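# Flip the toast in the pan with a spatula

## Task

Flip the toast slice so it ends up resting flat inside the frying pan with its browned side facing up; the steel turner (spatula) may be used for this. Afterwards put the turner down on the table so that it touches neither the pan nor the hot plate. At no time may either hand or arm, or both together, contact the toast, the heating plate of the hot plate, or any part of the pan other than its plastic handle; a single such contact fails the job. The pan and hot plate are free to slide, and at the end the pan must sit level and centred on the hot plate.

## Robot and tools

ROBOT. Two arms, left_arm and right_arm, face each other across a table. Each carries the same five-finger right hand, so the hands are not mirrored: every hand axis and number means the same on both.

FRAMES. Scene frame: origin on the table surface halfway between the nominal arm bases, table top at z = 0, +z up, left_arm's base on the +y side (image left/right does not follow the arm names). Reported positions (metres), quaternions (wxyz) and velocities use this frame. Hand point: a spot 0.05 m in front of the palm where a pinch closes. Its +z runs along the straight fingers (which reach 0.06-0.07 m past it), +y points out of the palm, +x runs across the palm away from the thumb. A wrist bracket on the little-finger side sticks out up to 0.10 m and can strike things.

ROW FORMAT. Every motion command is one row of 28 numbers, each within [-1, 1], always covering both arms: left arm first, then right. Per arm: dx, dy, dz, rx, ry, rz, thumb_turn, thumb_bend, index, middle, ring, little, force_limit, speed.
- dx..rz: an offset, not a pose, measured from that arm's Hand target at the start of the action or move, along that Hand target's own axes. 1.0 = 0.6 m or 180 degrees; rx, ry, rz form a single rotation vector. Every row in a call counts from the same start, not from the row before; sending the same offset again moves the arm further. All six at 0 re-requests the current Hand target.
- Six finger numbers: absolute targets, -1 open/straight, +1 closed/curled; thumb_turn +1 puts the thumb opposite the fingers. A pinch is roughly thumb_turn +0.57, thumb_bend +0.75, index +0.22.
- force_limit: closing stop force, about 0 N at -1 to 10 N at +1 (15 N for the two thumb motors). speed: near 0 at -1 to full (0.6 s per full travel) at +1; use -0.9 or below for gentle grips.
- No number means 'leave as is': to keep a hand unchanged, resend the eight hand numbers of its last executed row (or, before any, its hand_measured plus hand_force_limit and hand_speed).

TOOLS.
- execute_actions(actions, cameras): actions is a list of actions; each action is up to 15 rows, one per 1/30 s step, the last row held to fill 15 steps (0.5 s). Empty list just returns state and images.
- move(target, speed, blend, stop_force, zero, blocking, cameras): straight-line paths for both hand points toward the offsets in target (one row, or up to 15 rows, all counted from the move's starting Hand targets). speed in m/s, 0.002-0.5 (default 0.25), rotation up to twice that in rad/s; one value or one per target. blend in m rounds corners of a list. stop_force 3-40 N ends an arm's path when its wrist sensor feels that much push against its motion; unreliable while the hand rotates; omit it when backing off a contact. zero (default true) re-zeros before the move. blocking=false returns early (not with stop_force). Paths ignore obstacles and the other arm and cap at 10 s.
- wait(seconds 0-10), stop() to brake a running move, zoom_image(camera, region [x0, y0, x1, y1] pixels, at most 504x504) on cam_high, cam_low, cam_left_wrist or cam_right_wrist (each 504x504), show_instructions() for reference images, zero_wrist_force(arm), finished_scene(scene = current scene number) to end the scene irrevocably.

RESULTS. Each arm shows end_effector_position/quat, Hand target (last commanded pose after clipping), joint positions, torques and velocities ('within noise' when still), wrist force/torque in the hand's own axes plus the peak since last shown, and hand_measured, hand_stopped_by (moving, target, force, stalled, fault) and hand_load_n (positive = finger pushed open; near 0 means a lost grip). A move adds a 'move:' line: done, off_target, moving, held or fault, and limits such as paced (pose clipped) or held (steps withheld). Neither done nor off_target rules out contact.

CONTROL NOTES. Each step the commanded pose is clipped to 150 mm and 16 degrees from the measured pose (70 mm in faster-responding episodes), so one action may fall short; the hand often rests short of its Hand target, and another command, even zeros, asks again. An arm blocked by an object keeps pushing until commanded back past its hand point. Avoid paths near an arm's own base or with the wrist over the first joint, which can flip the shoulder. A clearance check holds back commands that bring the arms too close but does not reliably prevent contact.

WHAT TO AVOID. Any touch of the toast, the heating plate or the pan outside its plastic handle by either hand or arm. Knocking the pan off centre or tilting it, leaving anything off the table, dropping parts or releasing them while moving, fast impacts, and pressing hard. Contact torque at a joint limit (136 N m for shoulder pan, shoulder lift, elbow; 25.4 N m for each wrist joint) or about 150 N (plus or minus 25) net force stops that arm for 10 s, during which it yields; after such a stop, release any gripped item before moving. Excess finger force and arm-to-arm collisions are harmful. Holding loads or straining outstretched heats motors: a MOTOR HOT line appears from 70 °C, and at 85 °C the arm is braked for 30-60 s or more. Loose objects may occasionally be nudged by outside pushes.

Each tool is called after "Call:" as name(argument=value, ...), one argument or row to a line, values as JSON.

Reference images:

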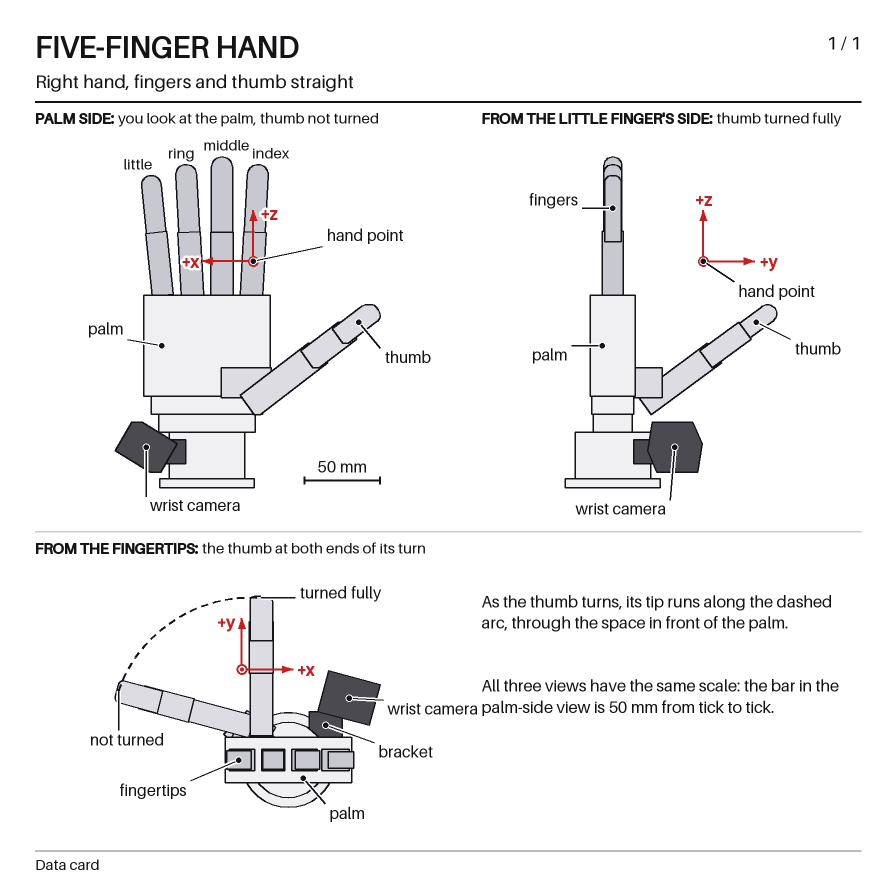

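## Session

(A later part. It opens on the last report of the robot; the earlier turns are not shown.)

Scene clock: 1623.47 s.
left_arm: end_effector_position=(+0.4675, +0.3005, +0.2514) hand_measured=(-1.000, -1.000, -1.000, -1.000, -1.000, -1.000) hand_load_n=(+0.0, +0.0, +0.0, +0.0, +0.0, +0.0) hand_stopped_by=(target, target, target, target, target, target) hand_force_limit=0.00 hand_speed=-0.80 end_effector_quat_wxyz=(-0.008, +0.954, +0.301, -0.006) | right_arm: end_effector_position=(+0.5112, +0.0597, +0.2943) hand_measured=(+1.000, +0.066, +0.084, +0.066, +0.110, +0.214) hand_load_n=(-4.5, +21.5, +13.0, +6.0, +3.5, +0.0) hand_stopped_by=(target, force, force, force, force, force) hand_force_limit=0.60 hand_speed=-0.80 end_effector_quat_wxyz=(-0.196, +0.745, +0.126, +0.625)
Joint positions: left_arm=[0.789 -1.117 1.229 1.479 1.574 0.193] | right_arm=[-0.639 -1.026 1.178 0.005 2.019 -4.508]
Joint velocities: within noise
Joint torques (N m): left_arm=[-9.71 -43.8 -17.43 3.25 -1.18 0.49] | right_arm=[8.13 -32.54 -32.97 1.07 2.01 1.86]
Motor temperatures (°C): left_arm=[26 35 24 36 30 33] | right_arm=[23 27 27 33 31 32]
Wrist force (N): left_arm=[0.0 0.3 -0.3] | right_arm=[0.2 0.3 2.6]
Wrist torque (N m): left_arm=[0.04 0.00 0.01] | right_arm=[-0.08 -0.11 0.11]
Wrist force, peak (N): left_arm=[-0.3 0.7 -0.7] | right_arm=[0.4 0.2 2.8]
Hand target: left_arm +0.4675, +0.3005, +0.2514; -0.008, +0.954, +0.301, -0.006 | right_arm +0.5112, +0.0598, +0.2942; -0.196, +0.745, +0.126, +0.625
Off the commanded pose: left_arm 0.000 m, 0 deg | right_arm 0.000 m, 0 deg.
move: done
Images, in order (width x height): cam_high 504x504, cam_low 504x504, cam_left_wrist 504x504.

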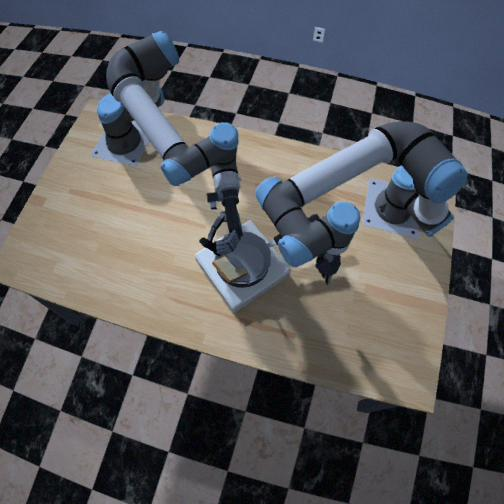

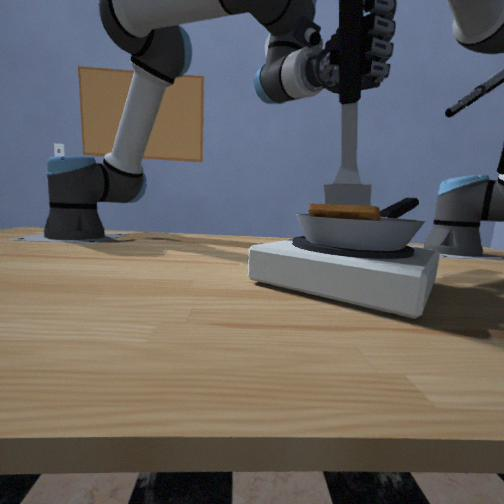

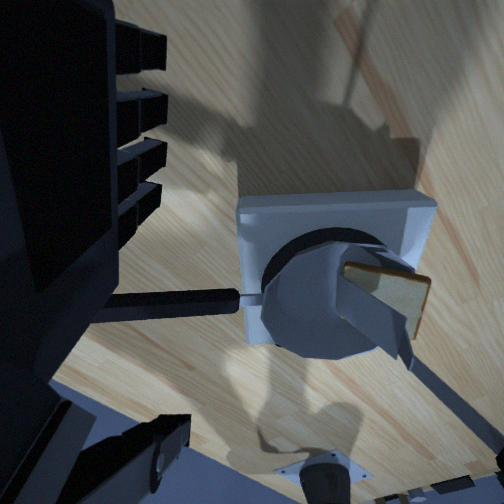

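Call:
move(
  target=[
    [0,0,0,0,0,0,-1,-1,-1,-1,-1,-1,0,-0.8, -0.0012,-0.0057,-0.0033,0,0,0,1,0.8,0.8,0.8,0.8,0.8,0.6,-0.8],
    [0,0,0,0,0,0,-1,-1,-1,-1,-1,-1,0,-0.8, 0.1214,-0.0224,-0.0211,0,0,0,1,0.8,0.8,0.8,0.8,0.8,0.6,-0.8],
  ],
  speed=[0.01,0.04],
  cameras=["cam_left_wrist","cam_low","cam_high"],
)

Call:
zoom_image(
  camera="cam_left_wrist",
  region=[300, 220, 460, 380],
)

Call:
zoom_image(
  camera="cam_high",
  region=[200, 220, 280, 300],
)

Call:
zoom_image(
  camera="cam_low",
  region=[280, 130, 440, 290],
)

Scene clock: 1657.10 s.
left_arm: end_effector_position=(+0.4675, +0.3005, +0.2514) hand_measured=(-1.000, -1.000, -1.000, -1.000, -1.000, -1.000) hand_load_n=(+0.0, +0.0, +0.0, +0.0, +0.0, +0.0) hand_stopped_by=(target, target, target, target, target, target) hand_force_limit=0.00 hand_speed=-0.80 end_effector_quat_wxyz=(-0.008, +0.954, +0.301, -0.006) | right_arm: end_effector_position=(+0.5078, +0.0619, +0.3694) hand_measured=(+1.000, +0.066, +0.084, +0.066, +0.110, +0.214) hand_load_n=(-4.5, +21.5, +13.5, +5.5, +3.5, +0.0) hand_stopped_by=(target, force, force, force, force, force) hand_force_limit=0.60 hand_speed=-0.80 end_effector_quat_wxyz=(-0.196, +0.745, +0.126, +0.625)
Joint positions: left_arm=[0.789 -1.117 1.229 1.479 1.574 0.193] | right_arm=[-0.632 -1.036 1.002 0.192 2.026 -4.507]
Joint velocities: within noise
Joint torques (N m): left_arm=[-10.29 -44.06 -17.75 3.76 -1.1 0.46] | right_arm=[3.34 -31.7 -10.54 -3.59 1.59 -0.1]
Motor temperatures (°C): left_arm=[26 35 24 36 30 33] | right_arm=[23 27 27 33 31 32]
Wrist force (N): left_arm=[-0.1 0.2 -0.7] | right_arm=[-0.1 0.4 2.6]
Wrist torque (N m): left_arm=[0.06 0.02 -0.01] | right_arm=[-0.08 -0.06 0.08]
Wrist force, peak (N): left_arm=[-0.6 0.7 -0.6] | right_arm=[0.4 0.3 3.0]
Hand target: left_arm +0.4675, +0.3005, +0.2514; -0.008, +0.954, +0.301, -0.006 | right_arm +0.5078, +0.0619, +0.3693; -0.196, +0.745, +0.126, +0.625
Off the commanded pose: left_arm 0.000 m, 0 deg | right_arm 0.000 m, 0 deg.
move: done
Images, in order (width x height): cam_high 504x504, cam_low 504x504, cam_left_wrist 504x504.

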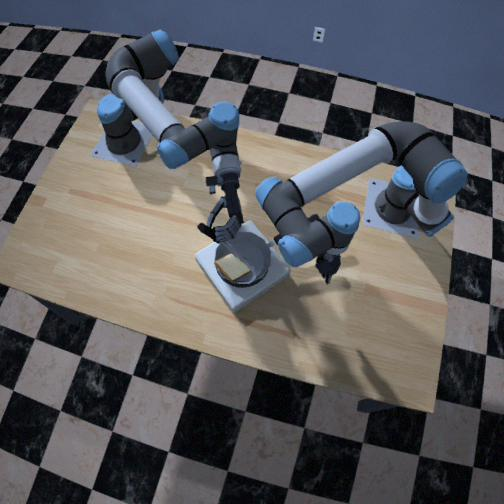

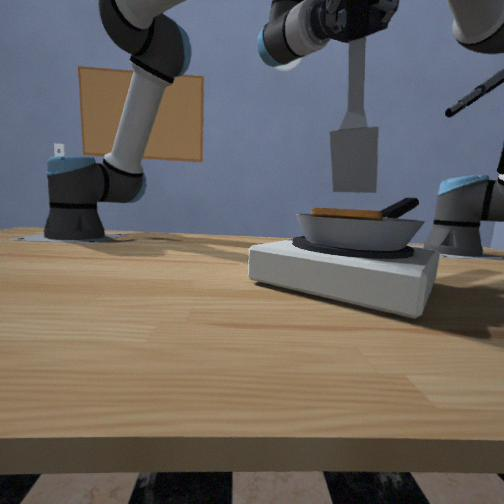

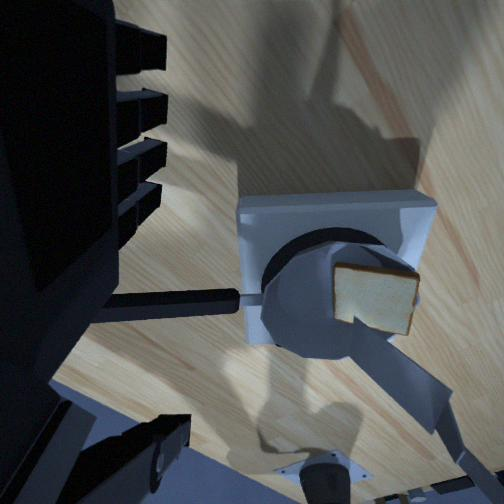

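Scaled by 3.150.

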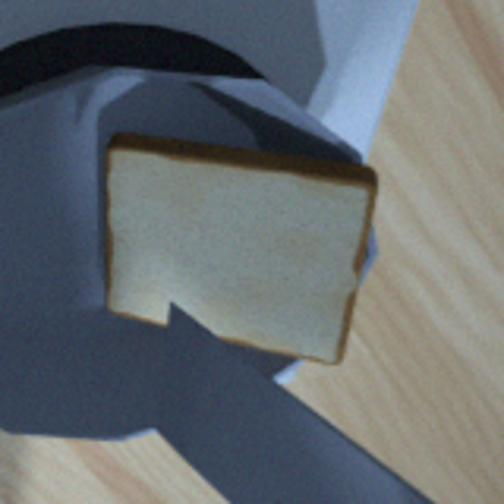

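Scaled by 6.300.

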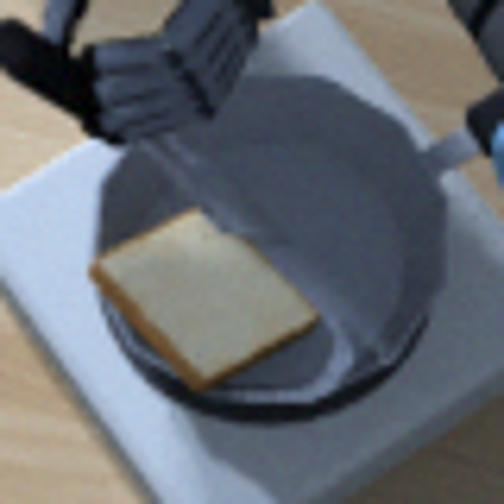

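Scaled by 3.150.

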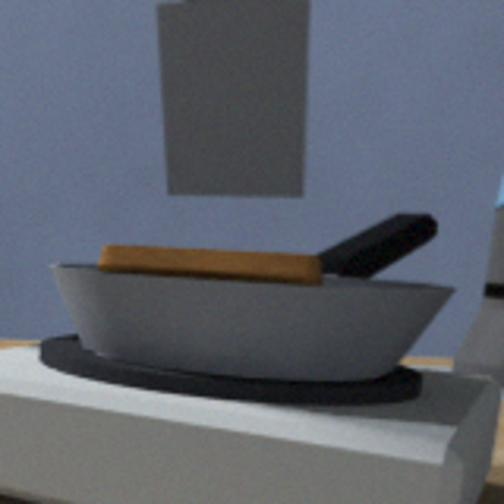

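Call:
move(
  target=[
    [0,0,0,0,0,0,-1,-1,-1,-1,-1,-1,0,-0.8, 0.0232,0.1728,0.1013,0.0015,-0.0142,0.0239,1,0.8,0.8,0.8,0.8,0.8,0.6,-0.8],
    [0,0,0,0,0,0,-1,-1,-1,-1,-1,-1,0,-0.8, -0.0177,0.1783,0.1072,0.0015,-0.0142,0.0239,1,0.8,0.8,0.8,0.8,0.8,0.6,-0.8],
  ],
  speed=[0.07,0.04],
  cameras=["cam_left_wrist","cam_low","cam_high"],
)

Call:
zoom_image(
  camera="cam_left_wrist",
  region=[300, 220, 480, 400],
)

Call:
zoom_image(
  camera="cam_low",
  region=[280, 130, 440, 290],
)

Scene clock: 1908.60 s.
left_arm: end_effector_position=(+0.4675, +0.3005, +0.2514) hand_measured=(-1.000, -1.000, -1.000, -1.000, -1.000, -1.000) hand_load_n=(+0.0, +0.0, +0.0, +0.0, +0.0, +0.0) hand_stopped_by=(target, target, target, target, target, target) hand_force_limit=0.00 hand_speed=-0.80 end_effector_quat_wxyz=(-0.008, +0.954, +0.301, -0.006) | right_arm: end_effector_position=(+0.6088, -0.0040, +0.3356) hand_measured=(+1.000, +0.066, +0.084, +0.066, +0.110, +0.214) hand_load_n=(-4.0, +21.5, +13.5, +6.0, +3.5, +0.0) hand_stopped_by=(target, force, force, force, force, force) hand_force_limit=0.60 hand_speed=-0.80 end_effector_quat_wxyz=(-0.218, +0.762, +0.104, +0.601)
Joint positions: left_arm=[0.789 -1.117 1.229 1.479 1.574 0.193] | right_arm=[-0.846 -1.047 1.07 0.167 1.8 -4.456]
Joint velocities: within noise
Joint torques (N m): left_arm=[-11.04 -43.77 -18.25 3.47 -1.17 0.2] | right_arm=[4.87 -33.08 -33.07 1.57 -1.44 -2.58]
Motor temperatures (°C): left_arm=[26 35 24 36 30 33] | right_arm=[23 27 27 33 31 32]
Wrist force (N): left_arm=[-0.3 0.2 -0.7] | right_arm=[0.3 0.3 2.7]
Wrist torque (N m): left_arm=[0.05 0.05 -0.01] | right_arm=[-0.08 -0.10 0.09]
Wrist force, peak (N): left_arm=[-0.1 0.3 -0.9] | right_arm=[0.8 1.1 3.2]
Hand target: left_arm +0.4675, +0.3005, +0.2514; -0.008, +0.954, +0.301, -0.006 | right_arm +0.6089, -0.0039, +0.3355; -0.218, +0.762, +0.104, +0.600
Off the commanded pose: left_arm 0.000 m, 0 deg | right_arm 0.000 m, 0 deg.
move: done
Images, in order (width x height): cam_high 504x504, cam_low 504x504, cam_left_wrist 504x504.

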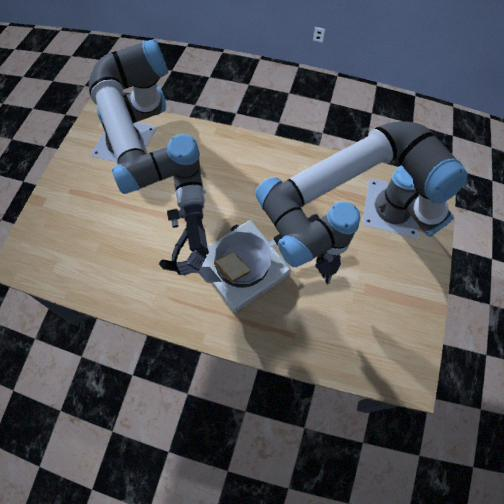

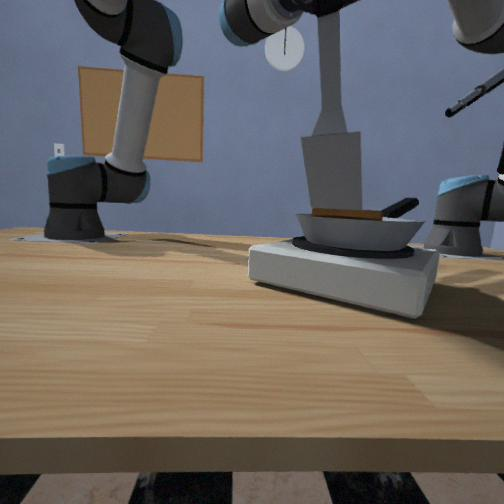

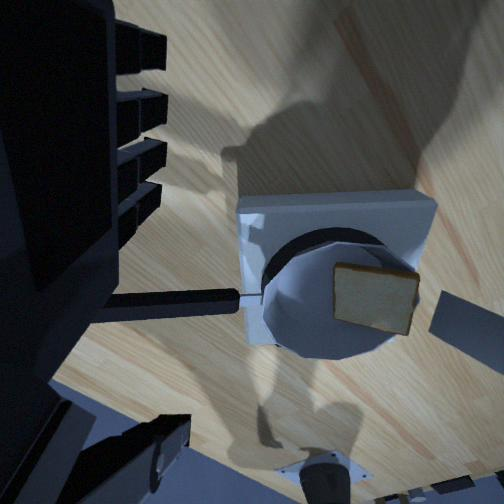

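Scaled by 2.800.

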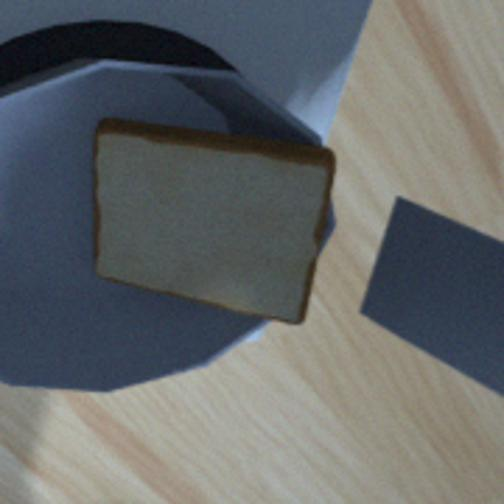

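Scaled by 3.150.

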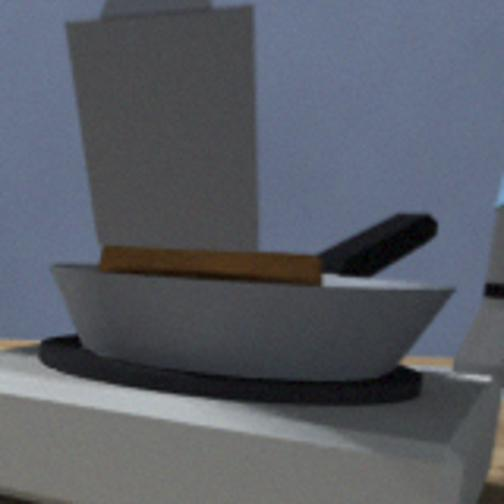

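Call:
move(
  target=[
    [0,0,0,0,0,0,-1,-1,-1,-1,-1,-1,0,-0.8, -0.0080,0.0017,0.0015,0,0,0,1,0.8,0.8,0.8,0.8,0.8,0.6,-0.8],
    [0,0,0,0,0,0,-1,-1,-1,-1,-1,-1,0,-0.8, -0.0216,-0.0400,-0.0226,0,0,0,1,0.8,0.8,0.8,0.8,0.8,0.6,-0.8],
  ],
  speed=[0.04,0.03],
  stop_force=5,
  cameras=["cam_left_wrist","cam_low","cam_high"],
)

Call:
zoom_image(
  camera="cam_left_wrist",
  region=[260, 220, 440, 400],
)

Call:
zoom_image(
  camera="cam_high",
  region=[200, 220, 280, 300],
)

Call:
zoom_image(
  camera="cam_low",
  region=[280, 130, 440, 290],
)

Scene clock: 1941.00 s.
left_arm: end_effector_position=(+0.4675, +0.3005, +0.2514) hand_measured=(-1.000, -1.000, -1.000, -1.000, -1.000, -1.000) hand_load_n=(+0.0, +0.0, +0.0, +0.0, +0.0, +0.0) hand_stopped_by=(target, target, target, target, target, target) hand_force_limit=0.00 hand_speed=-0.80 end_effector_quat_wxyz=(-0.008, +0.954, +0.301, -0.006) | right_arm: end_effector_position=(+0.5836, +0.0124, +0.3305) hand_measured=(+1.000, +0.066, +0.084, +0.066, +0.110, +0.214) hand_load_n=(-4.0, +21.5, +13.0, +6.0, +3.5, +0.0) hand_stopped_by=(target, force, force, force, force, force) hand_force_limit=0.60 hand_speed=-0.80 end_effector_quat_wxyz=(-0.218, +0.762, +0.104, +0.600)
Joint positions: left_arm=[0.789 -1.117 1.229 1.479 1.574 0.193] | right_arm=[-0.796 -1.048 1.085 0.156 1.849 -4.447]
Joint velocities: within noise
Joint torques (N m): left_arm=[-10.33 -42.43 -18.7 3.56 -1 0.37] | right_arm=[-8.15 -46.5 -26.79 -0.6 -1.62 -2.06]
Motor temperatures (°C): left_arm=[26 35 24 36 30 33] | right_arm=[23 27 27 33 31 32]
Wrist force (N): left_arm=[0.1 0.1 -0.5] | right_arm=[0.2 0.2 2.5]
Wrist torque (N m): left_arm=[0.03 -0.02 0.01] | right_arm=[-0.09 -0.08 0.09]
Wrist force, peak (N): left_arm=[-0.4 -0.2 -0.9] | right_arm=[0.0 0.8 2.9]
Hand target: left_arm +0.4675, +0.3005, +0.2514; -0.008, +0.954, +0.301, -0.006 | right_arm +0.5836, +0.0124, +0.3305; -0.218, +0.762, +0.104, +0.600
Off the commanded pose: left_arm 0.000 m, 0 deg | right_arm 0.000 m, 0 deg.
move: done
Images, in order (width x height): cam_high 504x504, cam_low 504x504, cam_left_wrist 504x504.

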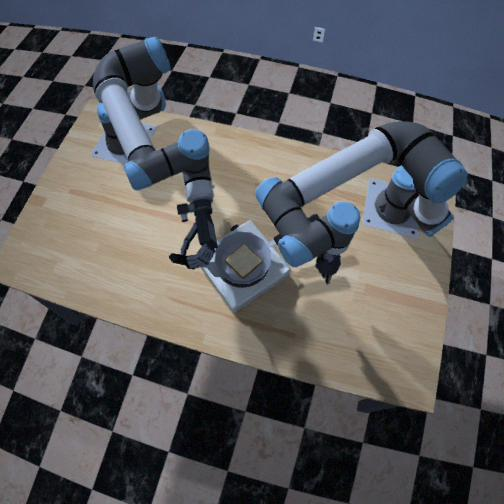

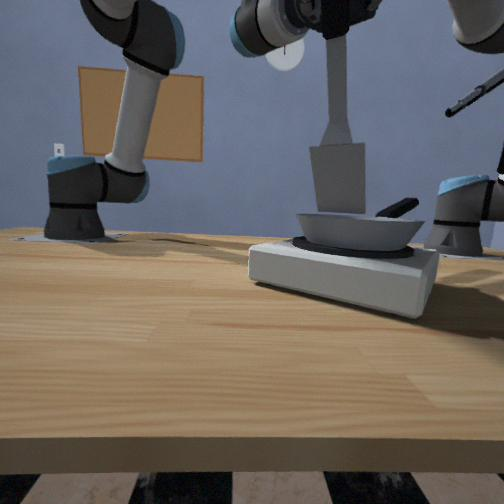

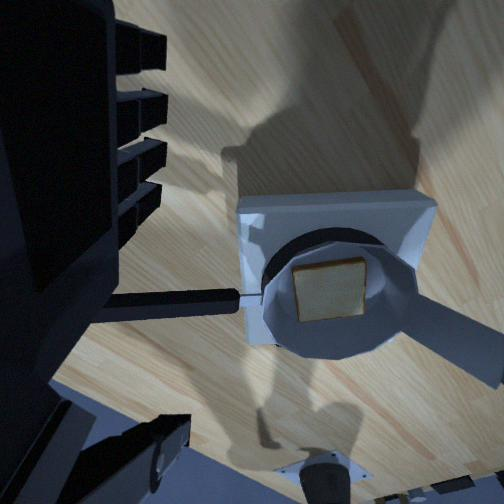

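Scaled by 2.800.

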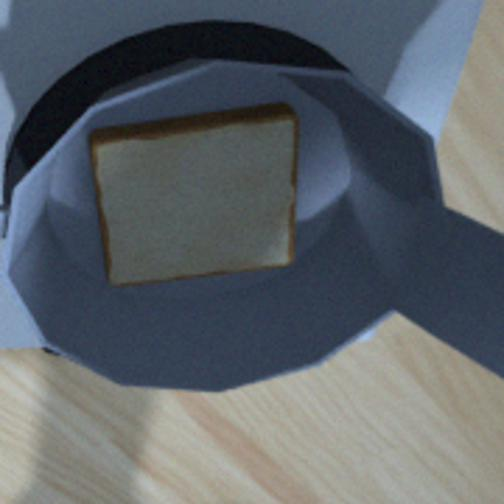

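Scaled by 6.300.

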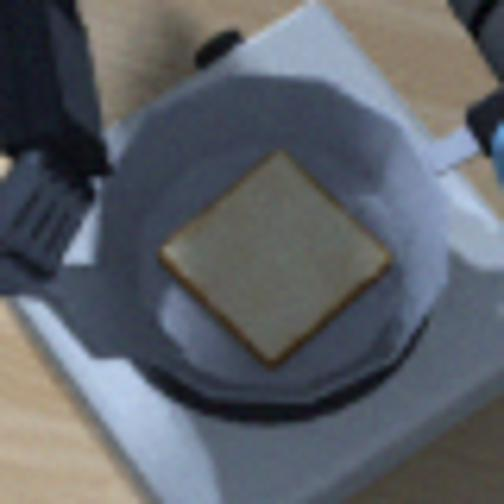

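Scaled by 3.150.

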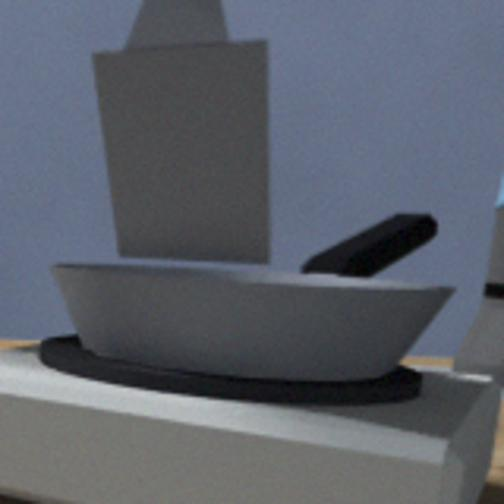

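Call:
move(
  target=[
    [0,0,0,0,0,0,-1,-1,-1,-1,-1,-1,0,-0.8, -0.0108,-0.0397,-0.0117,0.0160,-0.0035,-0.0030,1,0.8,0.8,0.8,0.8,0.8,0.6,-0.8],
    [0,0,0,0,0,0,-1,-1,-1,-1,-1,-1,0,-0.8, -0.0765,-0.0259,0.0006,0.0160,-0.0035,-0.0030,1,0.8,0.8,0.8,0.8,0.8,0.6,-0.8],
  ],
  speed=0.03,
  stop_force=5,
  cameras=["cam_left_wrist","cam_low","cam_high"],
)

Call:
zoom_image(
  camera="cam_left_wrist",
  region=[280, 220, 440, 380],
)

Call:
zoom_image(
  camera="cam_high",
  region=[200, 220, 280, 300],
)

Scene clock: 1969.77 s.
left_arm: end_effector_position=(+0.4675, +0.3005, +0.2514) hand_measured=(-1.000, -1.000, -1.000, -1.000, -1.000, -1.000) hand_load_n=(+0.0, +0.0, +0.0, +0.0, +0.5, +0.0) hand_stopped_by=(target, target, target, target, target, target) hand_force_limit=0.00 hand_speed=-0.80 end_effector_quat_wxyz=(-0.008, +0.954, +0.301, -0.006) | right_arm: end_effector_position=(+0.5656, +0.0310, +0.2896) hand_measured=(+1.000, +0.066, +0.084, +0.066, +0.110, +0.214) hand_load_n=(-4.5, +21.5, +13.5, +6.0, +3.5, +0.5) hand_stopped_by=(target, force, force, force, force, force) hand_force_limit=0.60 hand_speed=-0.80 end_effector_quat_wxyz=(-0.234, +0.759, +0.124, +0.594)
Joint positions: left_arm=[0.789 -1.117 1.229 1.479 1.574 0.193] | right_arm=[-0.771 -1.045 1.185 0.052 1.822 -4.452]
Joint velocities: within noise
Joint torques (N m): left_arm=[-10.2 -43.42 -18.86 3.6 -1.21 0.38] | right_arm=[8.23 -57.73 -32.62 1.15 0.19 0.49]
Motor temperatures (°C): left_arm=[26 35 24 36 30 33] | right_arm=[23 27 27 33 31 32]
Wrist force (N): left_arm=[-0.2 0.3 -0.3] | right_arm=[0.2 0.4 2.6]
Wrist torque (N m): left_arm=[0.04 0.02 0.00] | right_arm=[-0.06 -0.11 0.10]
Wrist force, peak (N): left_arm=[-0.2 0.4 -0.9] | right_arm=[0.5 1.0 3.0]
Hand target: left_arm +0.4675, +0.3005, +0.2514; -0.008, +0.954, +0.301, -0.006 | right_arm +0.5656, +0.0310, +0.2896; -0.234, +0.759, +0.124, +0.594
Off the commanded pose: left_arm 0.000 m, 0 deg | right_arm 0.000 m, 0 deg.
move: done
Images, in order (width x height): cam_high 504x504, cam_low 504x504, cam_left_wrist 504x504.

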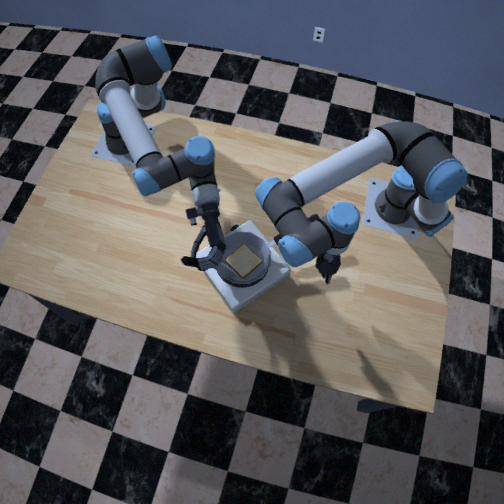

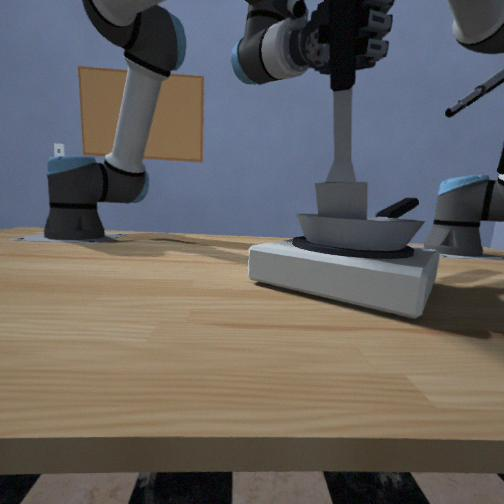

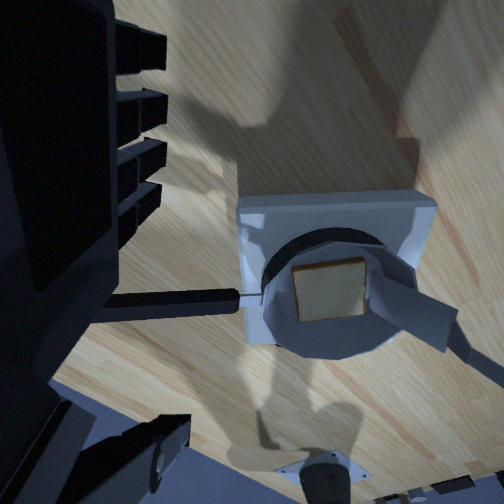

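Scaled by 3.150.

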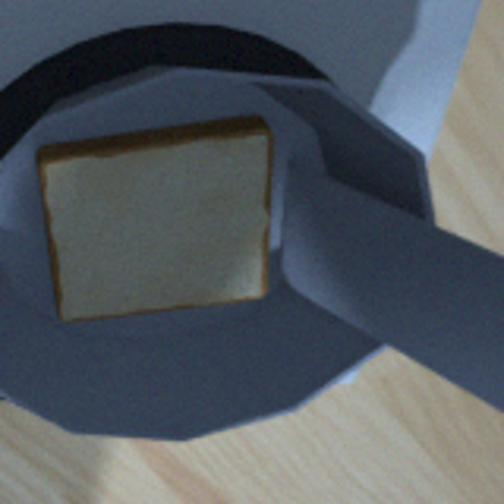

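Scaled by 6.300.

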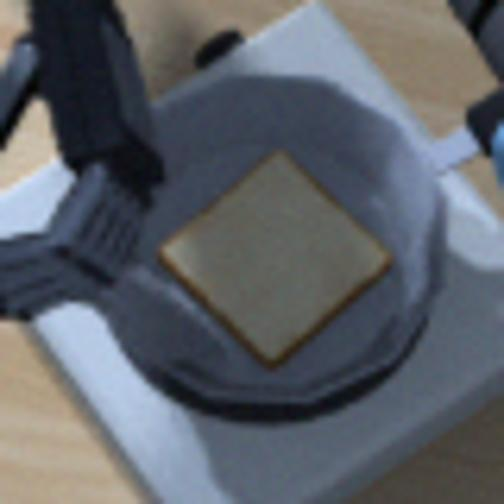

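Call:
move(
  target=[0,0,0,0,0,0,-1,-1,-1,-1,-1,-1,0,-0.8, -0.0192,0.0042,0.0037,0,0,0,1,0.8,0.8,0.8,0.8,0.8,0.6,-0.8],
  speed=0.01,
  stop_force=4,
  cameras=["cam_left_wrist"],
)

Call:
zoom_image(
  camera="cam_left_wrist",
  region=[340, 240, 400, 300],
)

Scene clock: 1982.23 s.
left_arm: end_effector_position=(+0.4675, +0.3005, +0.2514) hand_measured=(-1.000, -1.000, -1.000, -1.000, -1.000, -1.000) hand_load_n=(+0.0, +0.0, +0.0, +0.0, +0.0, +0.0) hand_stopped_by=(target, target, target, target, target, target) hand_force_limit=0.00 hand_speed=-0.80 end_effector_quat_wxyz=(-0.008, +0.954, +0.301, -0.006) | right_arm: end_effector_position=(+0.5656, +0.0310, +0.2832) hand_measured=(+1.000, +0.066, +0.084, +0.066, +0.110, +0.214) hand_load_n=(-5.0, +21.5, +12.5, +6.0, +4.0, +0.0) hand_stopped_by=(target, force, force, force, force, force) hand_force_limit=0.60 hand_speed=-0.80 end_effector_quat_wxyz=(-0.234, +0.759, +0.124, +0.594)
Joint positions: left_arm=[0.789 -1.117 1.229 1.479 1.574 0.193] | right_arm=[-0.771 -1.043 1.198 0.036 1.822 -4.452]
Joint velocities: within noise
Joint torques (N m): left_arm=[-10.7 -43.73 -18.74 3.72 -1.24 0.44] | right_arm=[3.95 -57.44 -32.3 0.65 -1.29 -1.98]
Motor temperatures (°C): left_arm=[26 35 24 36 30 33] | right_arm=[23 27 27 33 31 32]
Wrist force (N): left_arm=[-0.5 0.2 -0.2] | right_arm=[1.0 -0.1 2.1]
Wrist torque (N m): left_arm=[0.03 0.06 -0.02] | right_arm=[-0.06 -0.18 0.22]
Wrist force, peak (N): left_arm=[-0.1 0.6 -0.7] | right_arm=[6.6 1.0 2.8]
Hand target: left_arm +0.4675, +0.3005, +0.2514; -0.008, +0.954, +0.301, -0.006 | right_arm +0.5656, +0.0310, +0.2832; -0.234, +0.759, +0.124, +0.594 (not the last commanded pose)
Off the commanded pose: left_arm 0.000 m, 0 deg | right_arm 0.006 m, 0 deg.
move: contact (right_arm)
Images, in order (width x height): cam_left_wrist 504x504.

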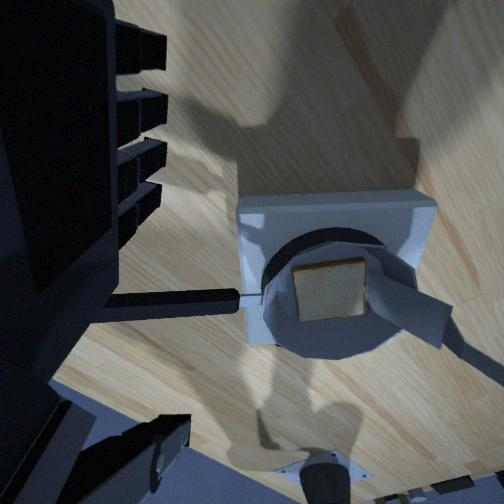

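Scaled by 8.400.

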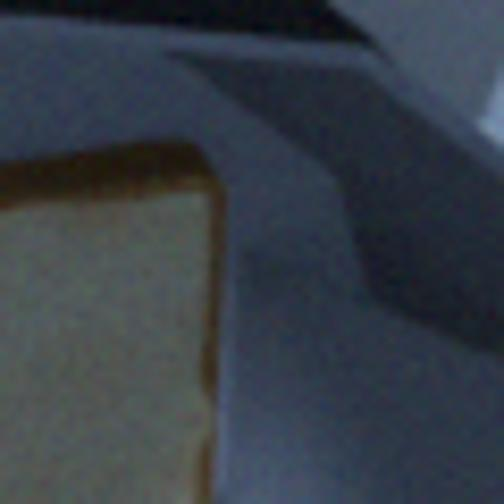

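Call:
move(
  target=[0,0,0,0,0,0,-1,-1,-1,-1,-1,-1,0,-0.8, -0.0095,-0.0316,-0.0160,0,0,0,1,0.8,0.8,0.8,0.8,0.8,0.6,-0.8],
  speed=0.015,
  stop_force=10,
  cameras=["cam_left_wrist","cam_high","cam_low"],
)

Call:
zoom_image(
  camera="cam_left_wrist",
  region=[280, 220, 440, 380],
)

Call:
zoom_image(
  camera="cam_high",
  region=[200, 220, 280, 300],
)

Scene clock: 1991.87 s.
left_arm: end_effector_position=(+0.4675, +0.3005, +0.2514) hand_measured=(-1.000, -1.000, -1.000, -1.000, -1.000, -1.000) hand_load_n=(+0.0, +0.0, +0.0, +0.0, +0.0, +0.0) hand_stopped_by=(target, target, target, target, target, target) hand_force_limit=0.00 hand_speed=-0.80 end_effector_quat_wxyz=(-0.008, +0.954, +0.301, -0.006) | right_arm: end_effector_position=(+0.5472, +0.0430, +0.2835) hand_measured=(+1.000, +0.066, +0.084, +0.066, +0.110, +0.214) hand_load_n=(-5.5, +22.0, +12.0, +6.0, +4.0, +0.0) hand_stopped_by=(target, force, force, force, force, force) hand_force_limit=0.60 hand_speed=-0.80 end_effector_quat_wxyz=(-0.234, +0.759, +0.124, +0.594)
Joint positions: left_arm=[0.789 -1.117 1.229 1.479 1.574 0.193] | right_arm=[-0.734 -1.04 1.193 0.04 1.858 -4.444]
Joint velocities: within noise
Joint torques (N m): left_arm=[-10.05 -43.33 -18.54 3.69 -1.21 0.45] | right_arm=[-7.66 -34.89 -20.12 -0.27 -1.9 -1.1]
Motor temperatures (°C): left_arm=[26 35 24 36 30 33] | right_arm=[23 27 27 33 31 32]
Wrist force (N): left_arm=[-0.2 0.3 -0.3] | right_arm=[4.2 0.8 2.3]
Wrist torque (N m): left_arm=[0.03 0.02 -0.01] | right_arm=[-0.04 -0.18 0.15]
Wrist force, peak (N): left_arm=[-0.3 0.1 -1.0] | right_arm=[8.8 1.7 2.6]
Hand target: left_arm +0.4675, +0.3005, +0.2514; -0.008, +0.954, +0.301, -0.006 | right_arm +0.5472, +0.0430, +0.2835; -0.234, +0.759, +0.124, +0.594
Off the commanded pose: left_arm 0.000 m, 0 deg | right_arm 0.000 m, 0 deg.
move: done
Images, in order (width x height): cam_high 504x504, cam_low 504x504, cam_left_wrist 504x504.

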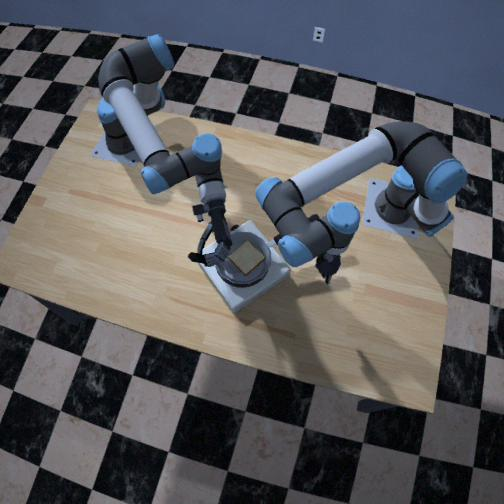

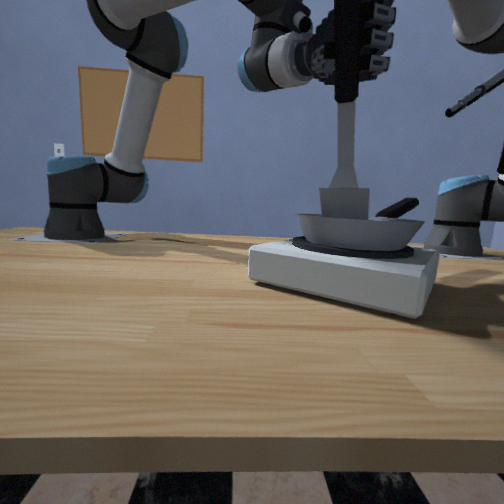

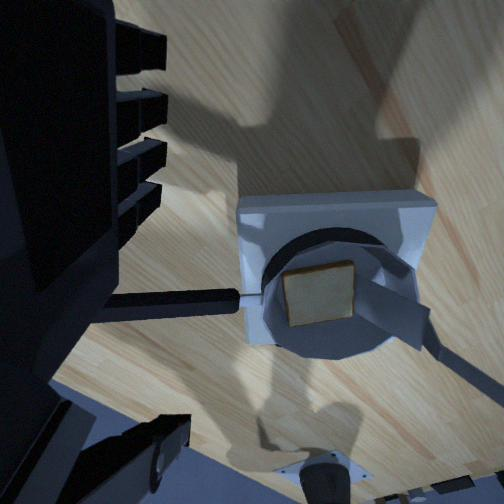

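Scaled by 3.150.

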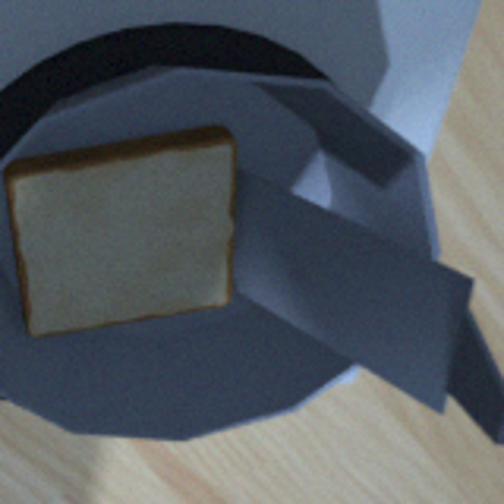

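Scaled by 6.300.

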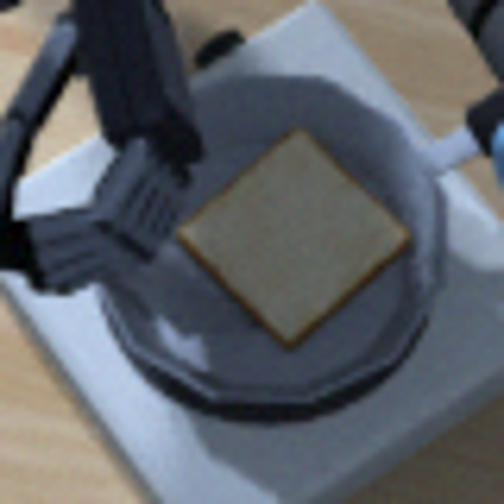

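Call:
move(
  target=[0,0,0,0,0,0,-1,-1,-1,-1,-1,-1,0,-0.8, -0.0049,-0.0173,-0.0088,0,0,0,1,0.8,0.8,0.8,0.8,0.8,0.6,-0.8],
  speed=0.01,
  stop_force=10,
  cameras=["cam_left_wrist","cam_high","cam_low"],
)

Call:
zoom_image(
  camera="cam_left_wrist",
  region=[260, 220, 420, 380],
)

Call:
zoom_image(
  camera="cam_high",
  region=[200, 220, 280, 300],
)

Scene clock: 2006.33 s.
left_arm: end_effector_position=(+0.4675, +0.3005, +0.2514) hand_measured=(-1.000, -1.000, -1.000, -1.000, -1.000, -1.000) hand_load_n=(+0.0, +0.0, +0.0, +0.0, +0.0, +0.5) hand_stopped_by=(target, target, target, target, target, target) hand_force_limit=0.00 hand_speed=-0.80 end_effector_quat_wxyz=(-0.008, +0.954, +0.301, -0.006) | right_arm: end_effector_position=(+0.5371, +0.0496, +0.2838) hand_measured=(+1.000, +0.066, +0.084, +0.066, +0.110, +0.214) hand_load_n=(-5.5, +22.0, +12.5, +6.0, +4.0, +0.0) hand_stopped_by=(target, force, force, force, force, force) hand_force_limit=0.60 hand_speed=-0.80 end_effector_quat_wxyz=(-0.234, +0.759, +0.124, +0.594)
Joint positions: left_arm=[0.789 -1.117 1.229 1.479 1.574 0.193] | right_arm=[-0.714 -1.038 1.189 0.044 1.878 -4.44]
Joint velocities: within noise
Joint torques (N m): left_arm=[-11.17 -42.93 -18.75 3.82 -1.05 0.2] | right_arm=[-7.79 -35.57 -21.19 -0.38 -1.94 0.04]
Motor temperatures (°C): left_arm=[26 35 24 36 30 33] | right_arm=[23 27 27 33 31 32]
Wrist force (N): left_arm=[-0.3 0.2 -0.3] | right_arm=[2.7 0.4 2.4]
Wrist torque (N m): left_arm=[0.02 0.04 0.00] | right_arm=[-0.09 -0.13 0.07]
Wrist force, peak (N): left_arm=[-0.3 0.0 -0.9] | right_arm=[6.2 1.3 2.6]
Hand target: left_arm +0.4675, +0.3005, +0.2514; -0.008, +0.954, +0.301, -0.006 | right_arm +0.5371, +0.0496, +0.2838; -0.234, +0.759, +0.124, +0.594
Off the commanded pose: left_arm 0.000 m, 0 deg | right_arm 0.000 m, 0 deg.
move: done
Images, in order (width x height): cam_high 504x504, cam_low 504x504, cam_left_wrist 504x504.

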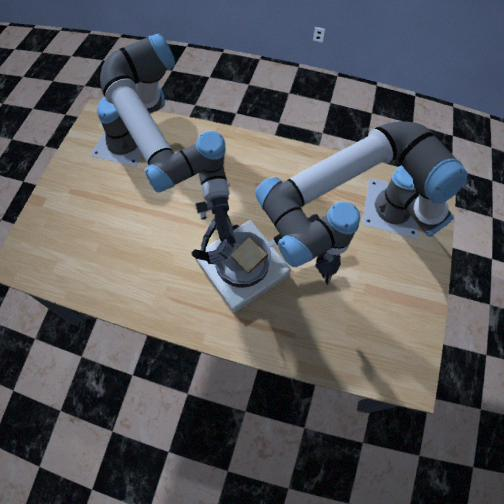

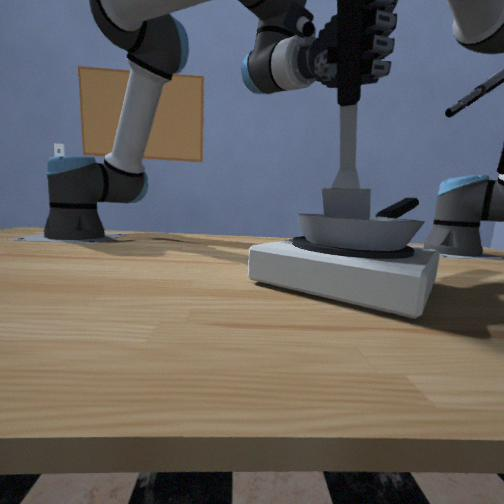

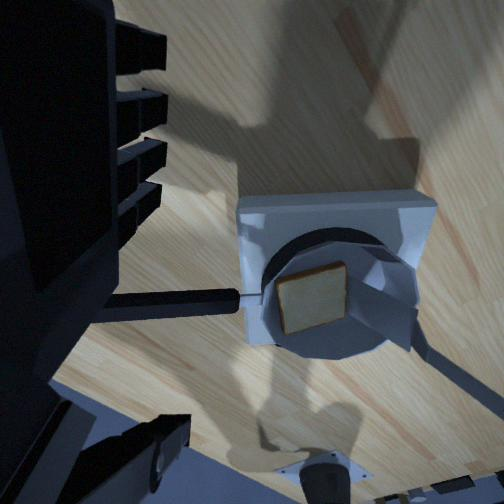

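Scaled by 3.150.

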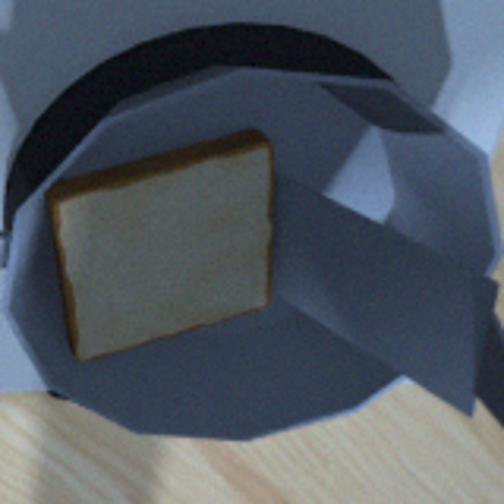

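Scaled by 6.300.

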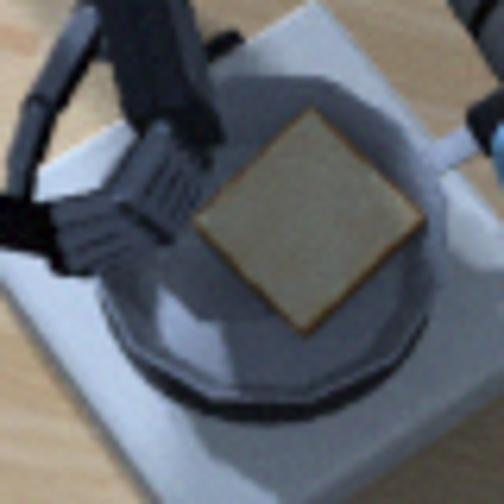

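Call:
move(
  target=[
    [0,0,0,0,0,0,-1,-1,-1,-1,-1,-1,0,-0.8, 0.12,-0.0260,-0.0229,0,0,0,1,0.8,0.8,0.8,0.8,0.8,0.6,-0.8],
    [0,0,0,0,0,0,-1,-1,-1,-1,-1,-1,0,-0.8, 0.0741,-0.1720,-0.0966,0,0,0,1,0.8,0.8,0.8,0.8,0.8,0.6,-0.8],
    [0,0,0,0,0,0,-1,-1,-1,-1,-1,-1,0,-0.8, 0.0265,-0.1598,-0.0867,0,0,0,1,0.8,0.8,0.8,0.8,0.8,0.6,-0.8],
  ],
  speed=[0.08,0.1,0.04],
  cameras=["cam_left_wrist","cam_high","cam_low"],
)

Call:
zoom_image(
  camera="cam_left_wrist",
  region=[230, 220, 390, 380],
)

Call:
zoom_image(
  camera="cam_low",
  region=[280, 130, 440, 290],
)

Scene clock: 2079.43 s.
left_arm: end_effector_position=(+0.4675, +0.3005, +0.2514) hand_measured=(-1.000, -1.000, -1.000, -1.000, -1.000, -1.000) hand_load_n=(+0.0, +0.0, +0.0, +0.0, +0.0, +0.0) hand_stopped_by=(target, target, target, target, target, target) hand_force_limit=0.00 hand_speed=-0.80 end_effector_quat_wxyz=(-0.008, +0.954, +0.301, -0.006) | right_arm: end_effector_position=(+0.4526, +0.1045, +0.3285) hand_measured=(+1.000, +0.066, +0.084, +0.066, +0.110, +0.214) hand_load_n=(-4.0, +21.5, +13.5, +5.5, +3.5, +0.0) hand_stopped_by=(target, force, force, force, force, force) hand_force_limit=0.60 hand_speed=-0.80 end_effector_quat_wxyz=(-0.234, +0.759, +0.124, +0.594)
Joint positions: left_arm=[0.789 -1.117 1.229 1.479 1.574 0.193] | right_arm=[-0.544 -1 1.016 0.193 2.045 -4.404]
Joint velocities: within noise
Joint torques (N m): left_arm=[-9.66 -42.43 -19.55 3.99 -0.97 0.13] | right_arm=[-6.12 -58.33 -33.68 2.02 -1.31 -2.57]
Motor temperatures (°C): left_arm=[26 35 24 36 30 33] | right_arm=[23 27 27 33 31 32]
Wrist force (N): left_arm=[-0.5 0.1 -0.7] | right_arm=[0.3 0.5 2.6]
Wrist torque (N m): left_arm=[0.04 0.07 -0.02] | right_arm=[-0.07 -0.09 0.10]
Wrist force, peak (N): left_arm=[-0.2 0.5 -1.0] | right_arm=[3.2 0.7 2.6]
Hand target: left_arm +0.4675, +0.3005, +0.2514; -0.008, +0.954, +0.301, -0.006 | right_arm +0.4526, +0.1045, +0.3285; -0.234, +0.759, +0.124, +0.594
Off the commanded pose: left_arm 0.000 m, 0 deg | right_arm 0.000 m, 0 deg.
move: done
Images, in order (width x height): cam_high 504x504, cam_low 504x504, cam_left_wrist 504x504.

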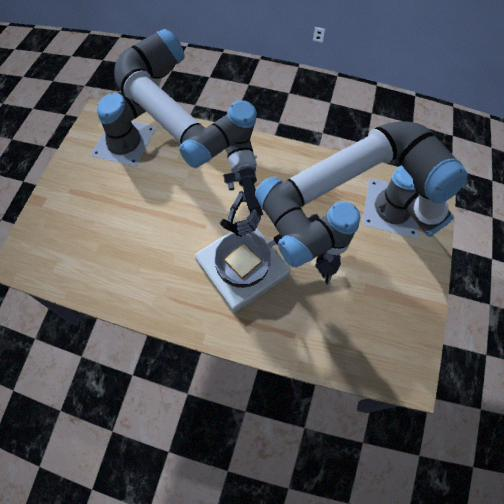

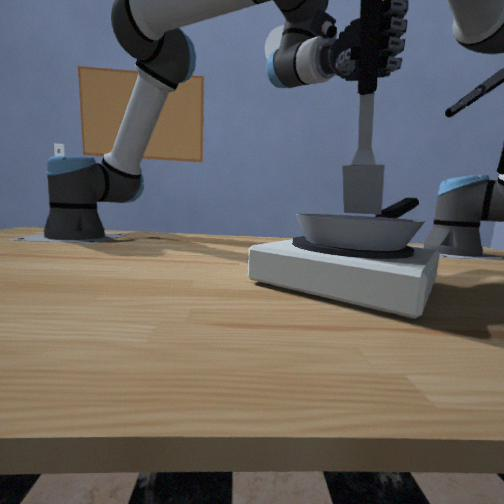

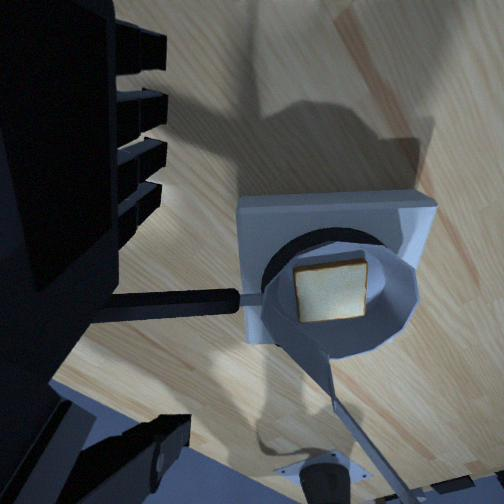

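Scaled by 3.150.

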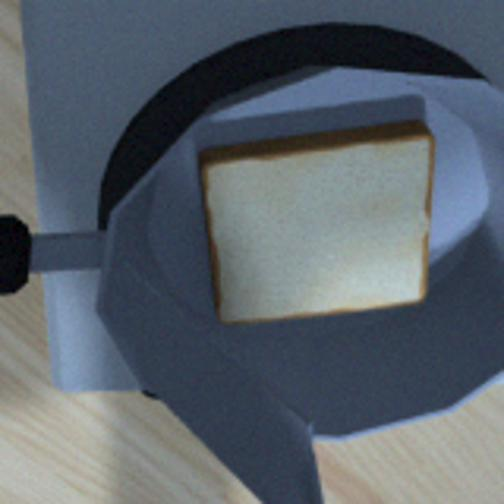

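Scaled by 3.150.

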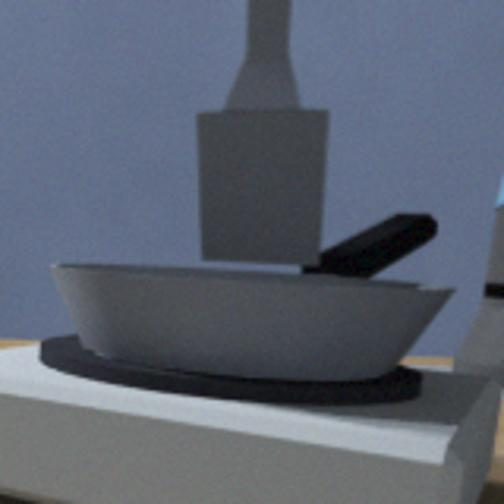

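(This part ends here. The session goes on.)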